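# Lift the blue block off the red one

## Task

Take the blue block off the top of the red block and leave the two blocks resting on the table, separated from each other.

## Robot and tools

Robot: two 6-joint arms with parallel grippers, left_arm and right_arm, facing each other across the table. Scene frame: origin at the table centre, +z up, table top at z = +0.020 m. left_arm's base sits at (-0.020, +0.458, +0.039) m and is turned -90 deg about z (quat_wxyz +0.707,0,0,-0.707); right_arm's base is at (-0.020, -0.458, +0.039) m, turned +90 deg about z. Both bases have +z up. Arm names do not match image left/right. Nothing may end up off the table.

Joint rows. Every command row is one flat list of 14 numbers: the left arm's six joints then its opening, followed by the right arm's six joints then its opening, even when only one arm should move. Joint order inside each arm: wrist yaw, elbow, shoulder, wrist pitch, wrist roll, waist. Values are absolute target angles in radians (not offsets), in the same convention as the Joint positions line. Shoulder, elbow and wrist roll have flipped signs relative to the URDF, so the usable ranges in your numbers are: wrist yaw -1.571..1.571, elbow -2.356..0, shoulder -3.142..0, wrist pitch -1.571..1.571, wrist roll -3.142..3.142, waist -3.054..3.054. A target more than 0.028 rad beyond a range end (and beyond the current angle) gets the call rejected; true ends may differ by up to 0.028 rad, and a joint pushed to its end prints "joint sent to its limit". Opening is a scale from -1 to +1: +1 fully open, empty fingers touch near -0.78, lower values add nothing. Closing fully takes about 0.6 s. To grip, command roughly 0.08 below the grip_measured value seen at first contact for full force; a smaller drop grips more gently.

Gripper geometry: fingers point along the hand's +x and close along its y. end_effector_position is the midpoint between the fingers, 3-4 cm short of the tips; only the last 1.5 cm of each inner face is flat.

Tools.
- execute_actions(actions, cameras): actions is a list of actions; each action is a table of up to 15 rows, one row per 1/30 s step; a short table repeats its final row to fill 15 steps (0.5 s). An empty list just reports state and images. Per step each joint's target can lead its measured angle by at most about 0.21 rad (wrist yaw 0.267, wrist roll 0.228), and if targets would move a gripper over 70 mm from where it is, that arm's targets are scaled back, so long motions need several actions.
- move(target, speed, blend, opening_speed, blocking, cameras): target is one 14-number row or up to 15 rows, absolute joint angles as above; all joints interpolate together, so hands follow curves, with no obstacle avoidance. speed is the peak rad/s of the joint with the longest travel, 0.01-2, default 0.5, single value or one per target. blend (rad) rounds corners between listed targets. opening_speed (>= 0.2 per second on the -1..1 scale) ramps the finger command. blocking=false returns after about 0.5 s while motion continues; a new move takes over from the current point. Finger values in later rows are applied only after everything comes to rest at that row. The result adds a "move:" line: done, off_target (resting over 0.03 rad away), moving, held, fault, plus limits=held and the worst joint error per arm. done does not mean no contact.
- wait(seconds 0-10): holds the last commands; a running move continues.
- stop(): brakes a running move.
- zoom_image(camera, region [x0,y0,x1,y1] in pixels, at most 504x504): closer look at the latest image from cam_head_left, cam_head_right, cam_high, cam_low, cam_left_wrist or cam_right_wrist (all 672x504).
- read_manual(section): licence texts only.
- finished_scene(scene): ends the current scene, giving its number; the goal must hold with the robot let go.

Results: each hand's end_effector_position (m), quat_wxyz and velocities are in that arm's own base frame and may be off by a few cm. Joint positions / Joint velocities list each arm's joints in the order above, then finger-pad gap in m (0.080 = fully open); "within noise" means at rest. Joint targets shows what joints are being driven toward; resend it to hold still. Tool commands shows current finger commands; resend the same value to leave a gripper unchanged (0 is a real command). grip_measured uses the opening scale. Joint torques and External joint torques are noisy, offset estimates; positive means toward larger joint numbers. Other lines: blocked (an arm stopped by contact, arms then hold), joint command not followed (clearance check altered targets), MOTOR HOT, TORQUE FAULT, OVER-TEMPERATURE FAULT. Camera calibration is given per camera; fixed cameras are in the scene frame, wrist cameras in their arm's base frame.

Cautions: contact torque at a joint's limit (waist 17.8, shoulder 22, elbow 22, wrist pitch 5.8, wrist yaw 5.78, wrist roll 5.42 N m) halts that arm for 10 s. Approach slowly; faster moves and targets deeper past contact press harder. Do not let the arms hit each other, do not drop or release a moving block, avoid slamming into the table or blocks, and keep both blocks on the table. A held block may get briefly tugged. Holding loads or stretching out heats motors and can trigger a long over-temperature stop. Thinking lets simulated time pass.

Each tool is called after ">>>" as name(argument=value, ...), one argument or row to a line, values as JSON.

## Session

>>> execute_actions(
  actions=[],
)

Scene clock: 0.00 s.
left_arm: end_effector_position=(+0.1205, -0.0092, +0.1517) grip_measured=+0.989 end_effector_quat_wxyz=(+0.839, +0.126, +0.528, -0.035) | right_arm: end_effector_position=(+0.3088, -0.3677, +0.2907) grip_measured=+1.000 end_effector_quat_wxyz=(+0.849, +0.038, -0.089, -0.520)
Joint names: [wrist yaw, elbow, shoulder, wrist pitch, wrist roll, waist]
Joint positions: left_arm=[-0.225 -0.749 -0.582 -1.33 0.075 -0.357 0.08] | right_arm=[0.338 -0.988 -1.64 0.77 -0.12 -0.768 0.08]
Joint velocities: within noise
Joint torques (N m): no reading
External joint torques (N m): no reading
Heat: left arm: hottest wrist yaw 35 °C (+0.0 °C/min); right arm: hottest wrist pitch 37 °C (+0.0 °C/min).
Joint targets: left_arm=[-0.225 -0.748 -0.581 -1.330 0.075 -0.357] | right_arm=[0.338 -0.991 -1.636 0.771 -0.120 -0.768]
Tool commands: left_gripper/opening=+0.988879 right_gripper/opening=+1.0
camera_calibration:
cam_left_wrist: T_world_to_cam=[[-0.222594, -0.958073, -0.180411, 0.0557256], [-0.971234, 0.233982, -0.0442412, 0.153077], [0.0845993, 0.165374, -0.982596, 0.219438], [0, 0, 0, 1]] pos_world=[0.142513, -0.0187174, 0.232445]
cam_right_wrist: T_world_to_cam=[[-0.883085, -0.447204, -0.142019, 0.158702], [-0.000775979, 0.304066, -0.952651, 0.40967], [0.469212, -0.841161, -0.268863, -0.303416], [0, 0, 0, 1]] pos_world=[0.282832, -0.308816, 0.331233]

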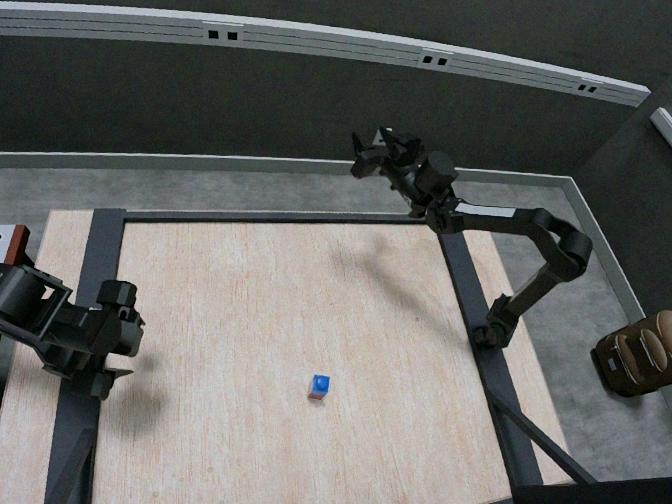

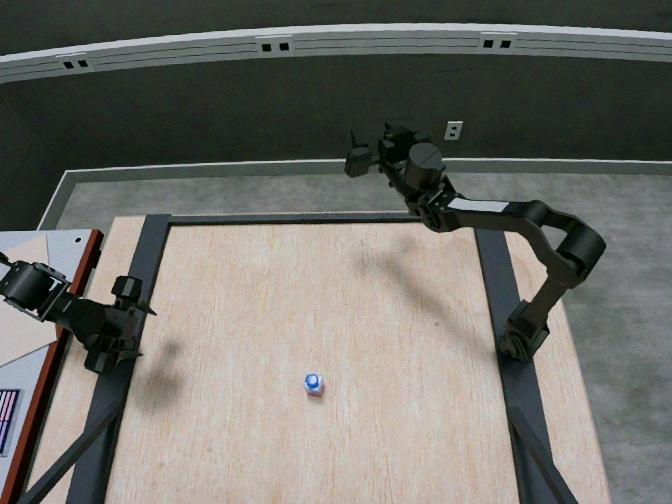

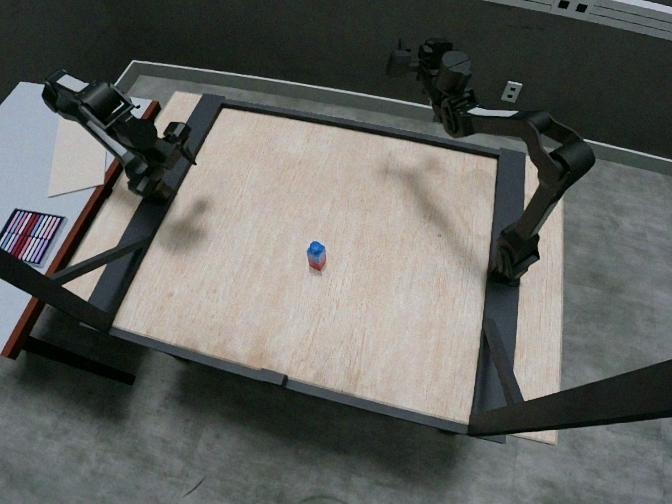

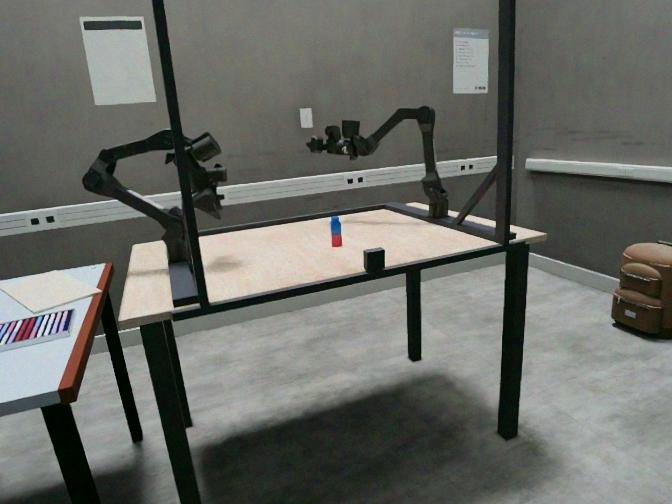

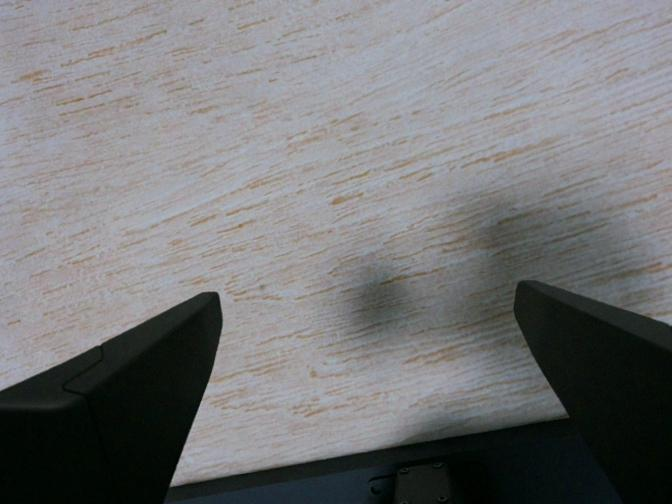

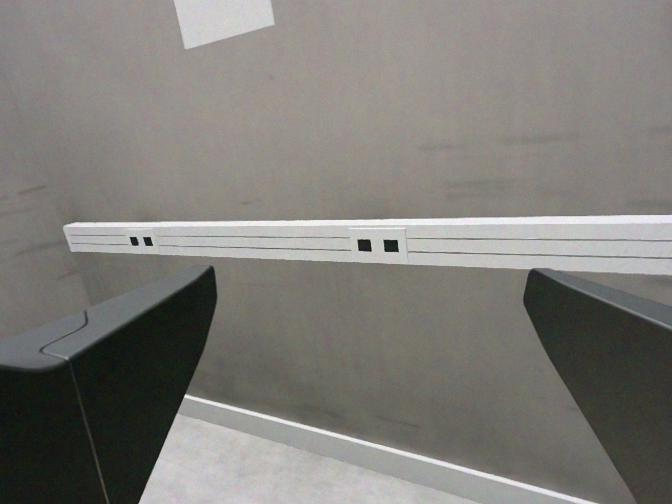

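>>> zoom_image(
  camera="cam_head_right",
  region=[275, 355, 355, 415],
)

>>> zoom_image(
  camera="cam_head_left",
  region=[280, 358, 360, 418],
)

>>> zoom_image(
  camera="cam_high",
  region=[277, 225, 357, 285],
)

>>> zoom_image(
  camera="cam_low",
  region=[306, 205, 366, 250],
)

Scaled by 6.300.

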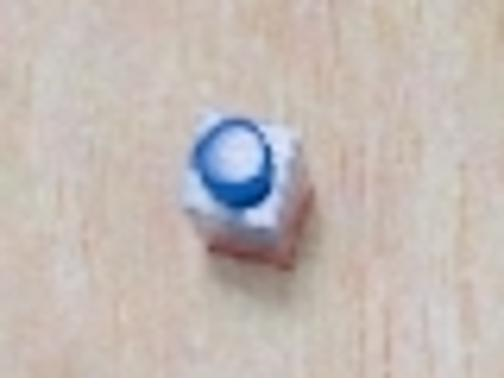

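Scaled by 6.300.

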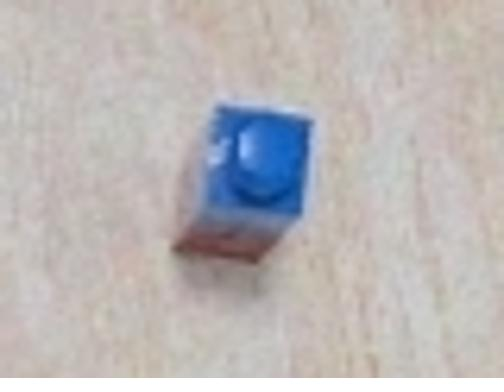

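Scaled by 6.300.

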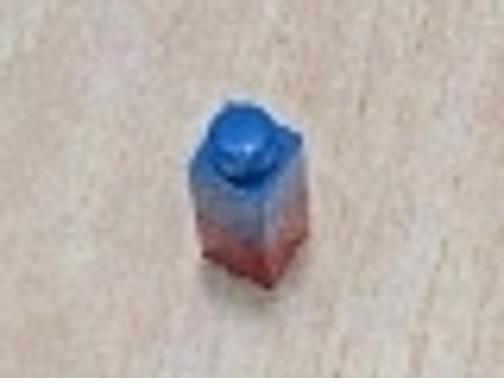

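Scaled by 8.400.

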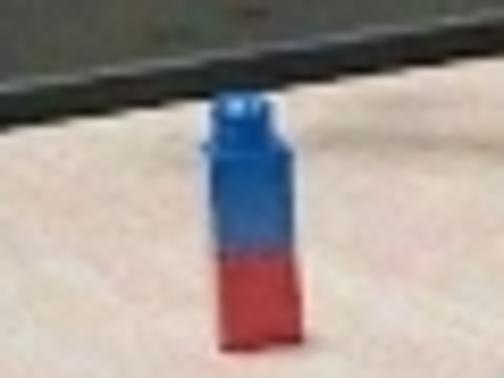

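>>> move(
  target=[
    [-0.06, -1.25, -1.45, -0.95, 0.0, -0.20, 1.0, 0.6, -0.64, -1.58, 0.70, -0.32, 0.42, 1.0],
    [0.032, -1.549, -1.906, -0.781, -0.070, -0.1455, 1.0, 0.6285, -0.535, -1.7915, 0.696, -0.347, 0.486, 1.0],
  ],
  speed=[0.9, 0.5],
  blend=0.08,
  cameras=["cam_left_wrist", "cam_right_wrist", "cam_head_right"],
)

Scene clock: 13.63 s.
left_arm: end_effector_position=(+0.4400, -0.0701, +0.1279) grip_measured=+0.989 end_effector_quat_wxyz=(+0.838, +0.060, +0.534, -0.091) | right_arm: end_effector_position=(+0.3710, +0.0950, +0.0488) grip_measured=+1.000 end_effector_quat_wxyz=(+0.970, +0.022, +0.217, -0.107)
Joint names: [wrist yaw, elbow, shoulder, wrist pitch, wrist roll, waist]
Joint positions: left_arm=[0.028 -1.537 -1.89 -0.782 -0.064 -0.149 0.08] | right_arm=[0.625 -0.539 -1.786 0.695 -0.342 0.483 0.08]
Joint velocities: within noise
Joint torques (N m): left_arm=[0.19 -7.79 6.81 1.33 -0.22 0.23] | right_arm=[0.37 -3.75 5.52 1.85 -0.14 0.37]
External joint torques (N m): left_arm=[0.17 -1.26 -2.18 0.28 -0.21 0.29] | right_arm=[0.17 0.41 -0.18 0.43 -0.14 0.37]
Heat: left arm: hottest wrist yaw 35 °C (+0.0 °C/min); right arm: hottest wrist pitch 39 °C (+8.8 °C/min).
Joint targets: left_arm=[0.032 -1.549 -1.906 -0.781 -0.070 -0.146] | right_arm=[0.629 -0.535 -1.791 0.696 -0.347 0.486]
move: done
camera_calibration:
cam_left_wrist: T_world_to_cam=[[-0.246842, -0.969018, -0.00856859, 0.0520874], [-0.967414, 0.246928, -0.0559975, 0.477344], [0.0563784, -0.00553313, -0.998394, 0.181622], [0, 0, 0, 1]] pos_world=[0.464408, -0.0663914, 0.208507]
cam_right_wrist: T_world_to_cam=[[-0.218452, -0.97558, 0.0228607, 0.181769], [-0.720303, 0.145397, -0.67825, 0.307229], [0.658364, -0.164631, -0.734475, -0.120098], [0, 0, 0, 1]] pos_world=[0.340074, 0.112888, 0.116014]
Images, in order (width x height): cam_head_right 672x504, cam_left_wrist 672x504, cam_right_wrist 672x504.

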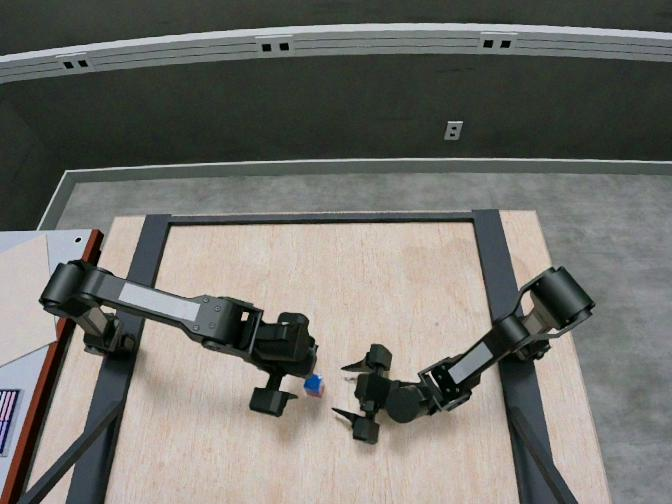

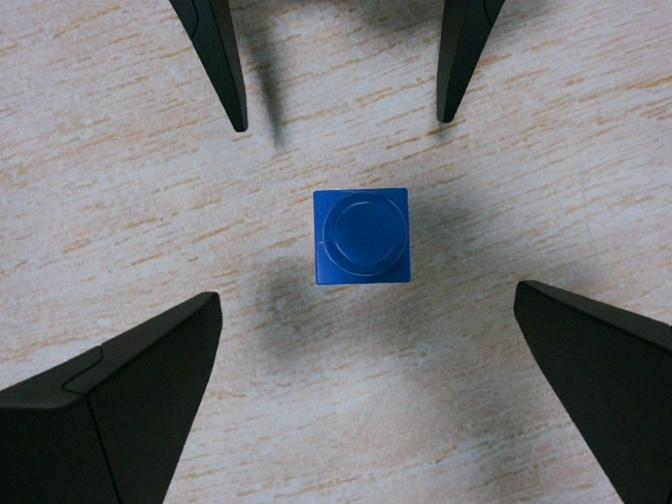

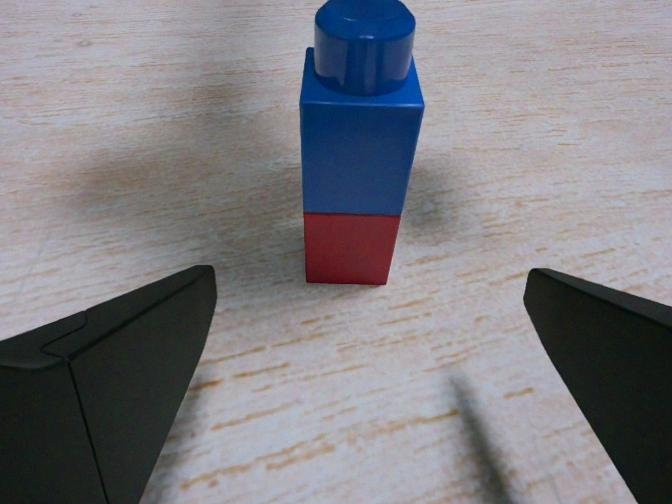

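>>> move(
  target=[
    [0.024, -1.491, -2.038, -0.613, -0.053, -0.155, 1.0, 0.541, -0.718, -2.021, 0.792, -0.282, 0.378, 1.0],
    [0.024, -1.491, -2.038, -0.613, -0.053, -0.155, 1.0, 0.541, -0.718, -2.021, 0.792, -0.282, 0.378, -0.2],
  ],
  speed=0.3,
  opening_speed=0.8,
  cameras=["cam_left_wrist", "cam_right_wrist"],
)

Scene clock: 22.83 s.
left_arm: end_effector_position=(+0.4639, -0.0750, +0.0741) grip_measured=+0.989 end_effector_quat_wxyz=(+0.839, +0.058, +0.533, -0.091) | right_arm: end_effector_position=(+0.4249, +0.0864, +0.0247) grip_measured=-0.103 end_effector_quat_wxyz=(+0.970, +0.025, +0.215, -0.110)
Joint names: [wrist yaw, elbow, shoulder, wrist pitch, wrist roll, waist]
Joint positions: left_arm=[0.028 -1.503 -2.022 -0.615 -0.058 -0.151 0.08] | right_arm=[0.543 -0.709 -2.013 0.789 -0.287 0.381 0.03]
Joint velocities: within noise
Joint torques (N m): left_arm=[-0.13 -4.97 7.38 1.37 0.21 -0.36] | right_arm=[0.09 -4.88 6.76 2.08 0.17 -0.26]
External joint torques (N m): left_arm=[-0.15 1.35 -2.36 0.33 0.21 -0.3] | right_arm=[-0.06 -0.84 -0.36 0.6 0.17 -0.32]
Heat: left arm: hottest elbow 35 °C (+5.3 °C/min); right arm: hottest wrist pitch 40 °C (+7.9 °C/min).
Joint targets: left_arm=[0.024 -1.491 -2.038 -0.613 -0.053 -0.155] | right_arm=[0.541 -0.718 -2.021 0.792 -0.282 0.378]
move: done
camera_calibration:
cam_left_wrist: T_world_to_cam=[[-0.24406, -0.96974, -0.00617281, 0.051299], [-0.96804, 0.244001, -0.0579778, 0.498824], [0.0577296, -0.00817453, -0.998299, 0.125661], [0, 0, 0, 1]] pos_world=[0.488147, -0.0709396, 0.154685]
cam_right_wrist: T_world_to_cam=[[-0.226132, -0.973938, 0.0176024, 0.188896], [-0.715938, 0.153921, -0.680985, 0.328436], [0.660528, -0.166595, -0.732086, -0.175504], [0, 0, 0, 1]] pos_world=[0.39378, 0.104182, 0.0918514]
Images, in order (width x height): cam_left_wrist 672x504, cam_right_wrist 672x504.

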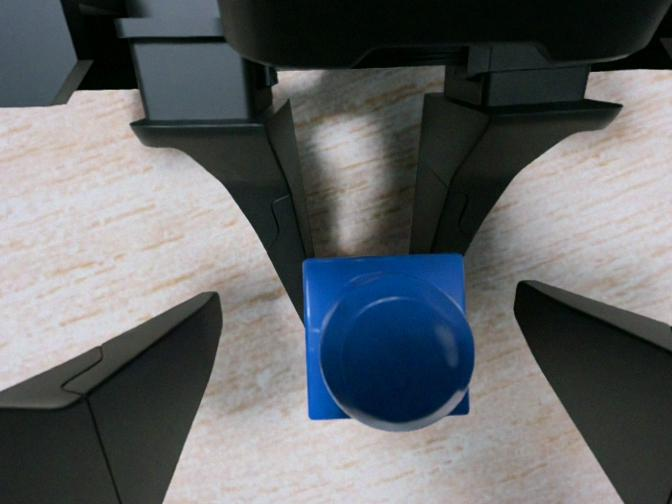

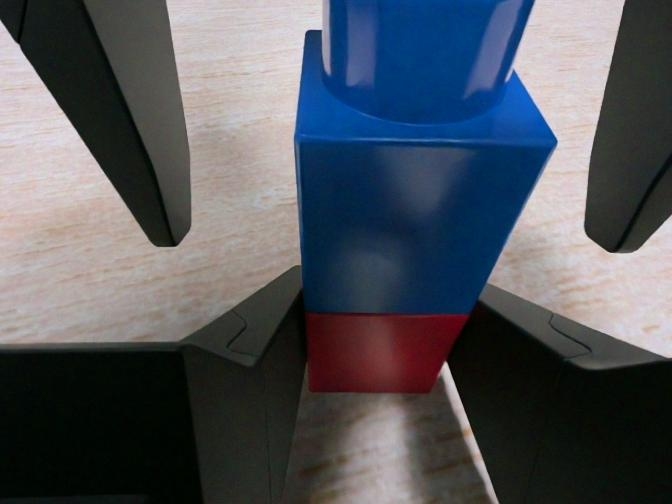

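>>> move(
  target=[
    [0.024, -1.491, -2.038, -0.613, -0.053, -0.159, 1.0, 0.541, -0.718, -2.021, 0.792, -0.282, 0.378, -0.22],
    [0.024, -1.491, -2.038, -0.613, -0.053, -0.159, -0.22, 0.541, -0.718, -2.021, 0.792, -0.282, 0.378, -0.22],
    [0.026, -1.564, -2.001, -0.690, -0.056, -0.156, -0.22, 0.541, -0.718, -2.021, 0.792, -0.282, 0.378, -0.22],
    [0.026, -1.658, -1.979, -0.803, -0.057, -0.1545, -0.22, 0.541, -0.718, -2.021, 0.792, -0.282, 0.378, -0.22],
    [0.036, -1.116, -1.621, -0.634, -0.077, -0.130, -0.22, 0.541, -0.700, -2.021, 0.792, -0.282, 0.378, -0.22],
  ],
  speed=[0.2, 0.2, 0.12, 0.15, 0.4],
  blend=[0, 0, 0.03, 0.03, 0],
  opening_speed=0.8,
  cameras=["cam_left_wrist", "cam_right_wrist"],
)

Scene clock: 33.17 s.
left_arm: end_effector_position=(+0.3671, -0.0542, +0.1026) grip_measured=-0.127 end_effector_quat_wxyz=(+0.837, +0.058, +0.537, -0.089) | right_arm: end_effector_position=(+0.4248, +0.0855, +0.0241) grip_measured=-0.103 end_effector_quat_wxyz=(+0.970, +0.026, +0.215, -0.110)
Joint names: [wrist yaw, elbow, shoulder, wrist pitch, wrist roll, waist]
Joint positions: left_arm=[0.031 -1.129 -1.634 -0.636 -0.071 -0.134 0.029] | right_arm=[0.541 -0.708 -2.015 0.792 -0.286 0.378 0.03]
Joint velocities: within noise
Joint torques (N m): left_arm=[0.2 -4.79 8.09 1.44 -0.2 0.32] | right_arm=[0.18 -2.96 7.06 1.87 0.2 -0.03]
External joint torques (N m): left_arm=[0.18 1.57 1.25 0.4 -0.2 0.29] | right_arm=[0.02 1.03 -0.04 0.39 0.21 -0.06]
Heat: left arm: hottest shoulder 37 °C (+7.2 °C/min); right arm: hottest wrist pitch 41 °C (+7.2 °C/min).
Joint targets: left_arm=[0.036 -1.116 -1.621 -0.634 -0.077 -0.130] | right_arm=[0.541 -0.700 -2.021 0.792 -0.282 0.378]
move: done
camera_calibration:
cam_left_wrist: T_world_to_cam=[[-0.240051, -0.970732, -0.00740845, 0.0466026], [-0.969426, 0.240114, -0.0505777, 0.401263], [0.0508762, -0.00495928, -0.998693, 0.162597], [0, 0, 0, 1]] pos_world=[0.39191, -0.0503041, 0.183025]
cam_right_wrist: T_world_to_cam=[[-0.226905, -0.973763, 0.0173313, 0.188367], [-0.716057, 0.15474, -0.680674, 0.328082], [0.660133, -0.166859, -0.732381, -0.175848], [0, 0, 0, 1]] pos_world=[0.39375, 0.103316, 0.091265]
Images, in order (width x height): cam_left_wrist 672x504, cam_right_wrist 672x504.

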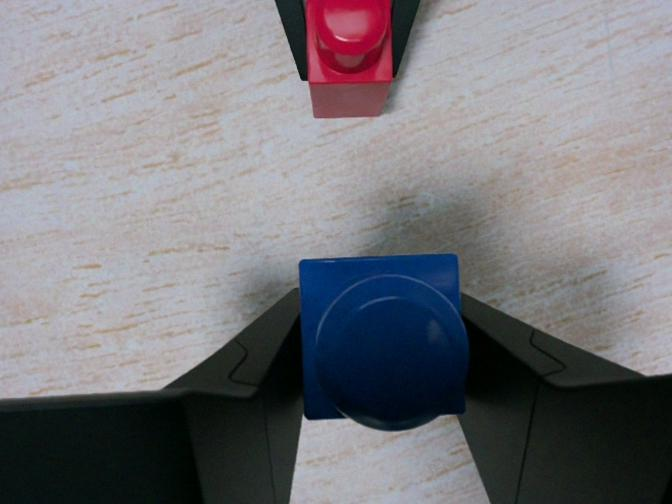

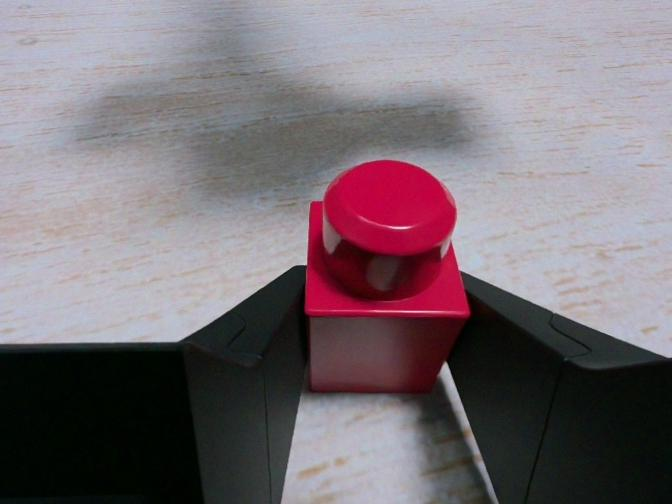

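>>> move(
  target=[
    [0.036, -0.940, -1.743, -0.3575, -0.077, -0.130, -0.22, 0.541, -0.703, -2.021, 0.792, -0.282, 0.378, 1.0],
    [0.036, -0.9265, -1.755, -0.331, -0.077, -0.130, -0.22, 0.6285, -0.550, -1.77, 0.696, -0.347, 0.486, 1.0],
    [0.036, -0.9265, -1.755, -0.331, -0.077, -0.130, 1.0, 0.6285, -0.550, -1.77, 0.696, -0.347, 0.486, 1.0],
    [0.036, -1.116, -1.621, -0.634, -0.077, -0.130, 1.0, 0.6285, -0.550, -1.68, 0.696, -0.347, 0.486, 1.0],
  ],
  speed=[0.3, 0.2, 0.3, 0.5],
  opening_speed=0.8,
)

Scene clock: 41.03 s.
left_arm: end_effector_position=(+0.3618, -0.0536, +0.0969) grip_measured=+0.986 end_effector_quat_wxyz=(+0.833, +0.058, +0.543, -0.089) | right_arm: end_effector_position=(+0.3781, +0.0987, +0.0872) grip_measured=+1.000 end_effector_quat_wxyz=(+0.979, +0.052, +0.172, -0.100)
Joint names: [wrist yaw, elbow, shoulder, wrist pitch, wrist roll, waist]
Joint positions: left_arm=[0.032 -1.106 -1.63 -0.632 -0.072 -0.134 0.079] | right_arm=[0.625 -0.554 -1.692 0.696 -0.342 0.483 0.08]
Joint velocities: within noise
Joint torques (N m): left_arm=[0.21 -7.43 7.21 1.08 -0.18 0.43] | right_arm=[0.34 -4.05 7.43 1.85 -0.13 0.3]
External joint torques (N m): left_arm=[0.19 -1.17 0.47 0.08 -0.18 0.41] | right_arm=[0.18 0.64 1.88 0.38 -0.13 0.31]
Heat: left arm: hottest shoulder 38 °C (+7.3 °C/min); right arm: hottest wrist pitch 42 °C (+7.3 °C/min).
Joint targets: left_arm=[0.036 -1.116 -1.621 -0.634 -0.077 -0.130] | right_arm=[0.628 -0.550 -1.680 0.696 -0.347 0.486]
move: done
camera_calibration:
cam_left_wrist: T_world_to_cam=[[-0.240634, -0.970599, -0.00564446, 0.0459721], [-0.969929, 0.240679, -0.0362144, 0.3945], [0.0365082, -0.0032397, -0.999328, 0.162563], [0, 0, 0, 1]] pos_world=[0.387765, -0.0498007, 0.177]
cam_right_wrist: T_world_to_cam=[[-0.21722, -0.974935, -0.0481373, 0.191687], [-0.651384, 0.181507, -0.736719, 0.313241], [0.72699, -0.128674, -0.674484, -0.130689], [0, 0, 0, 1]] pos_world=[0.340688, 0.11321, 0.15185]

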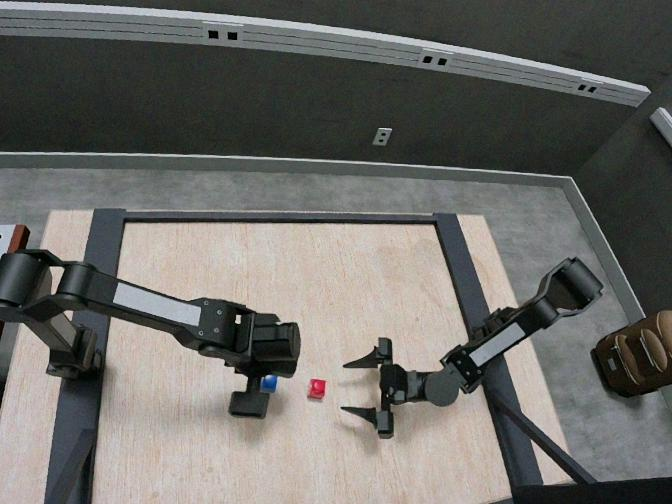

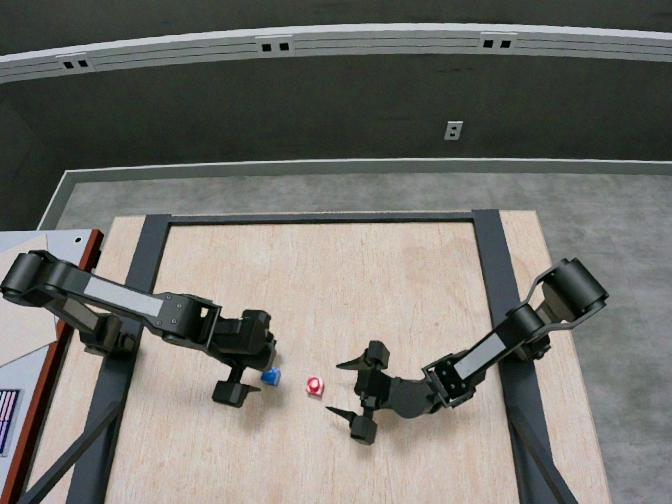

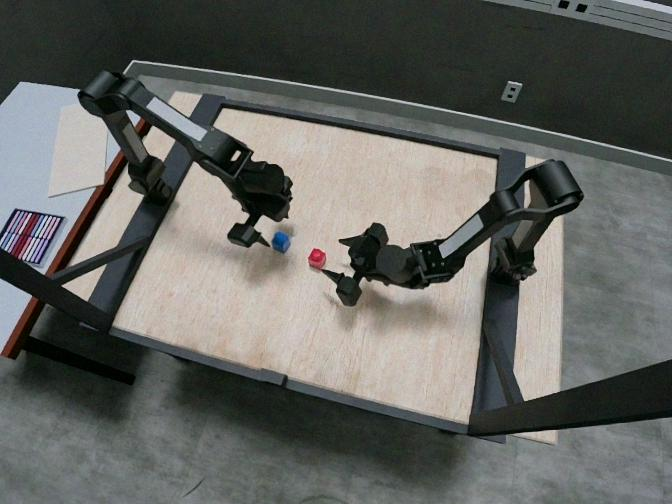

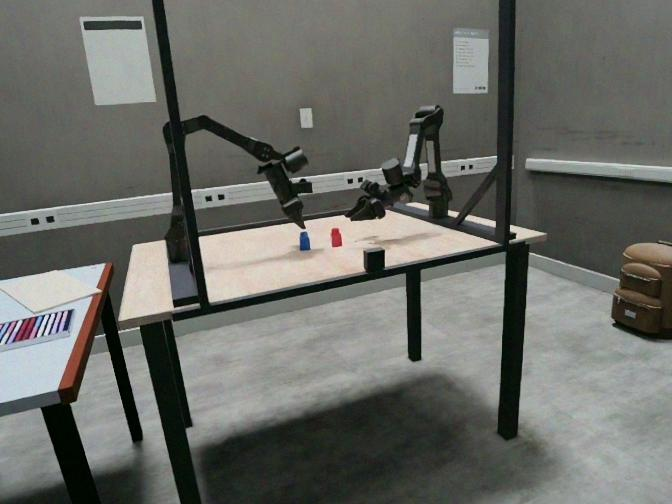

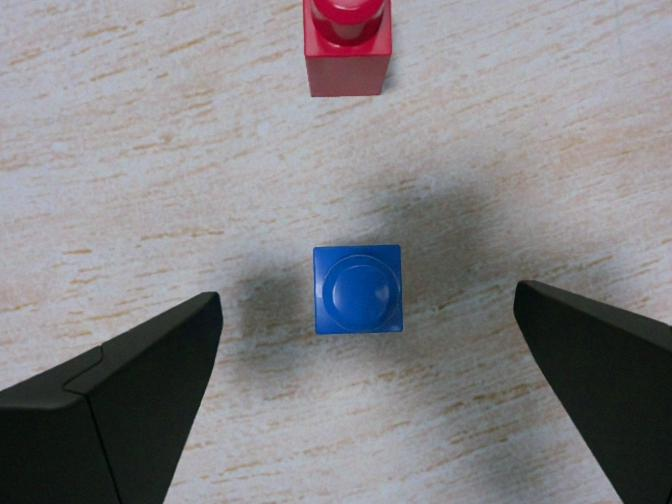

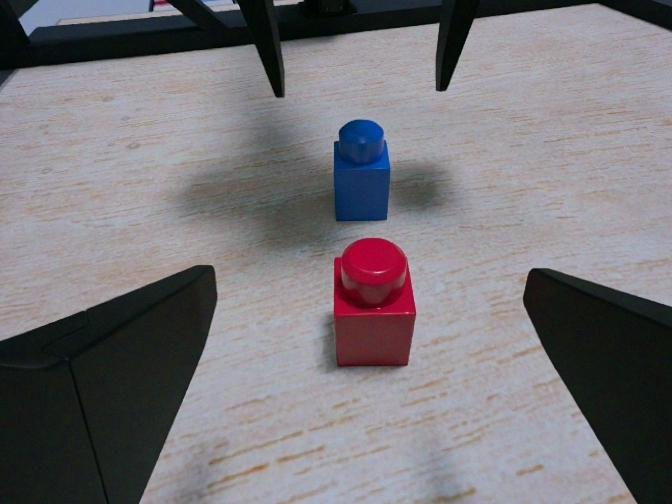

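>>> finished_scene(
  scene=3,
)

The scene is finished: the task was done.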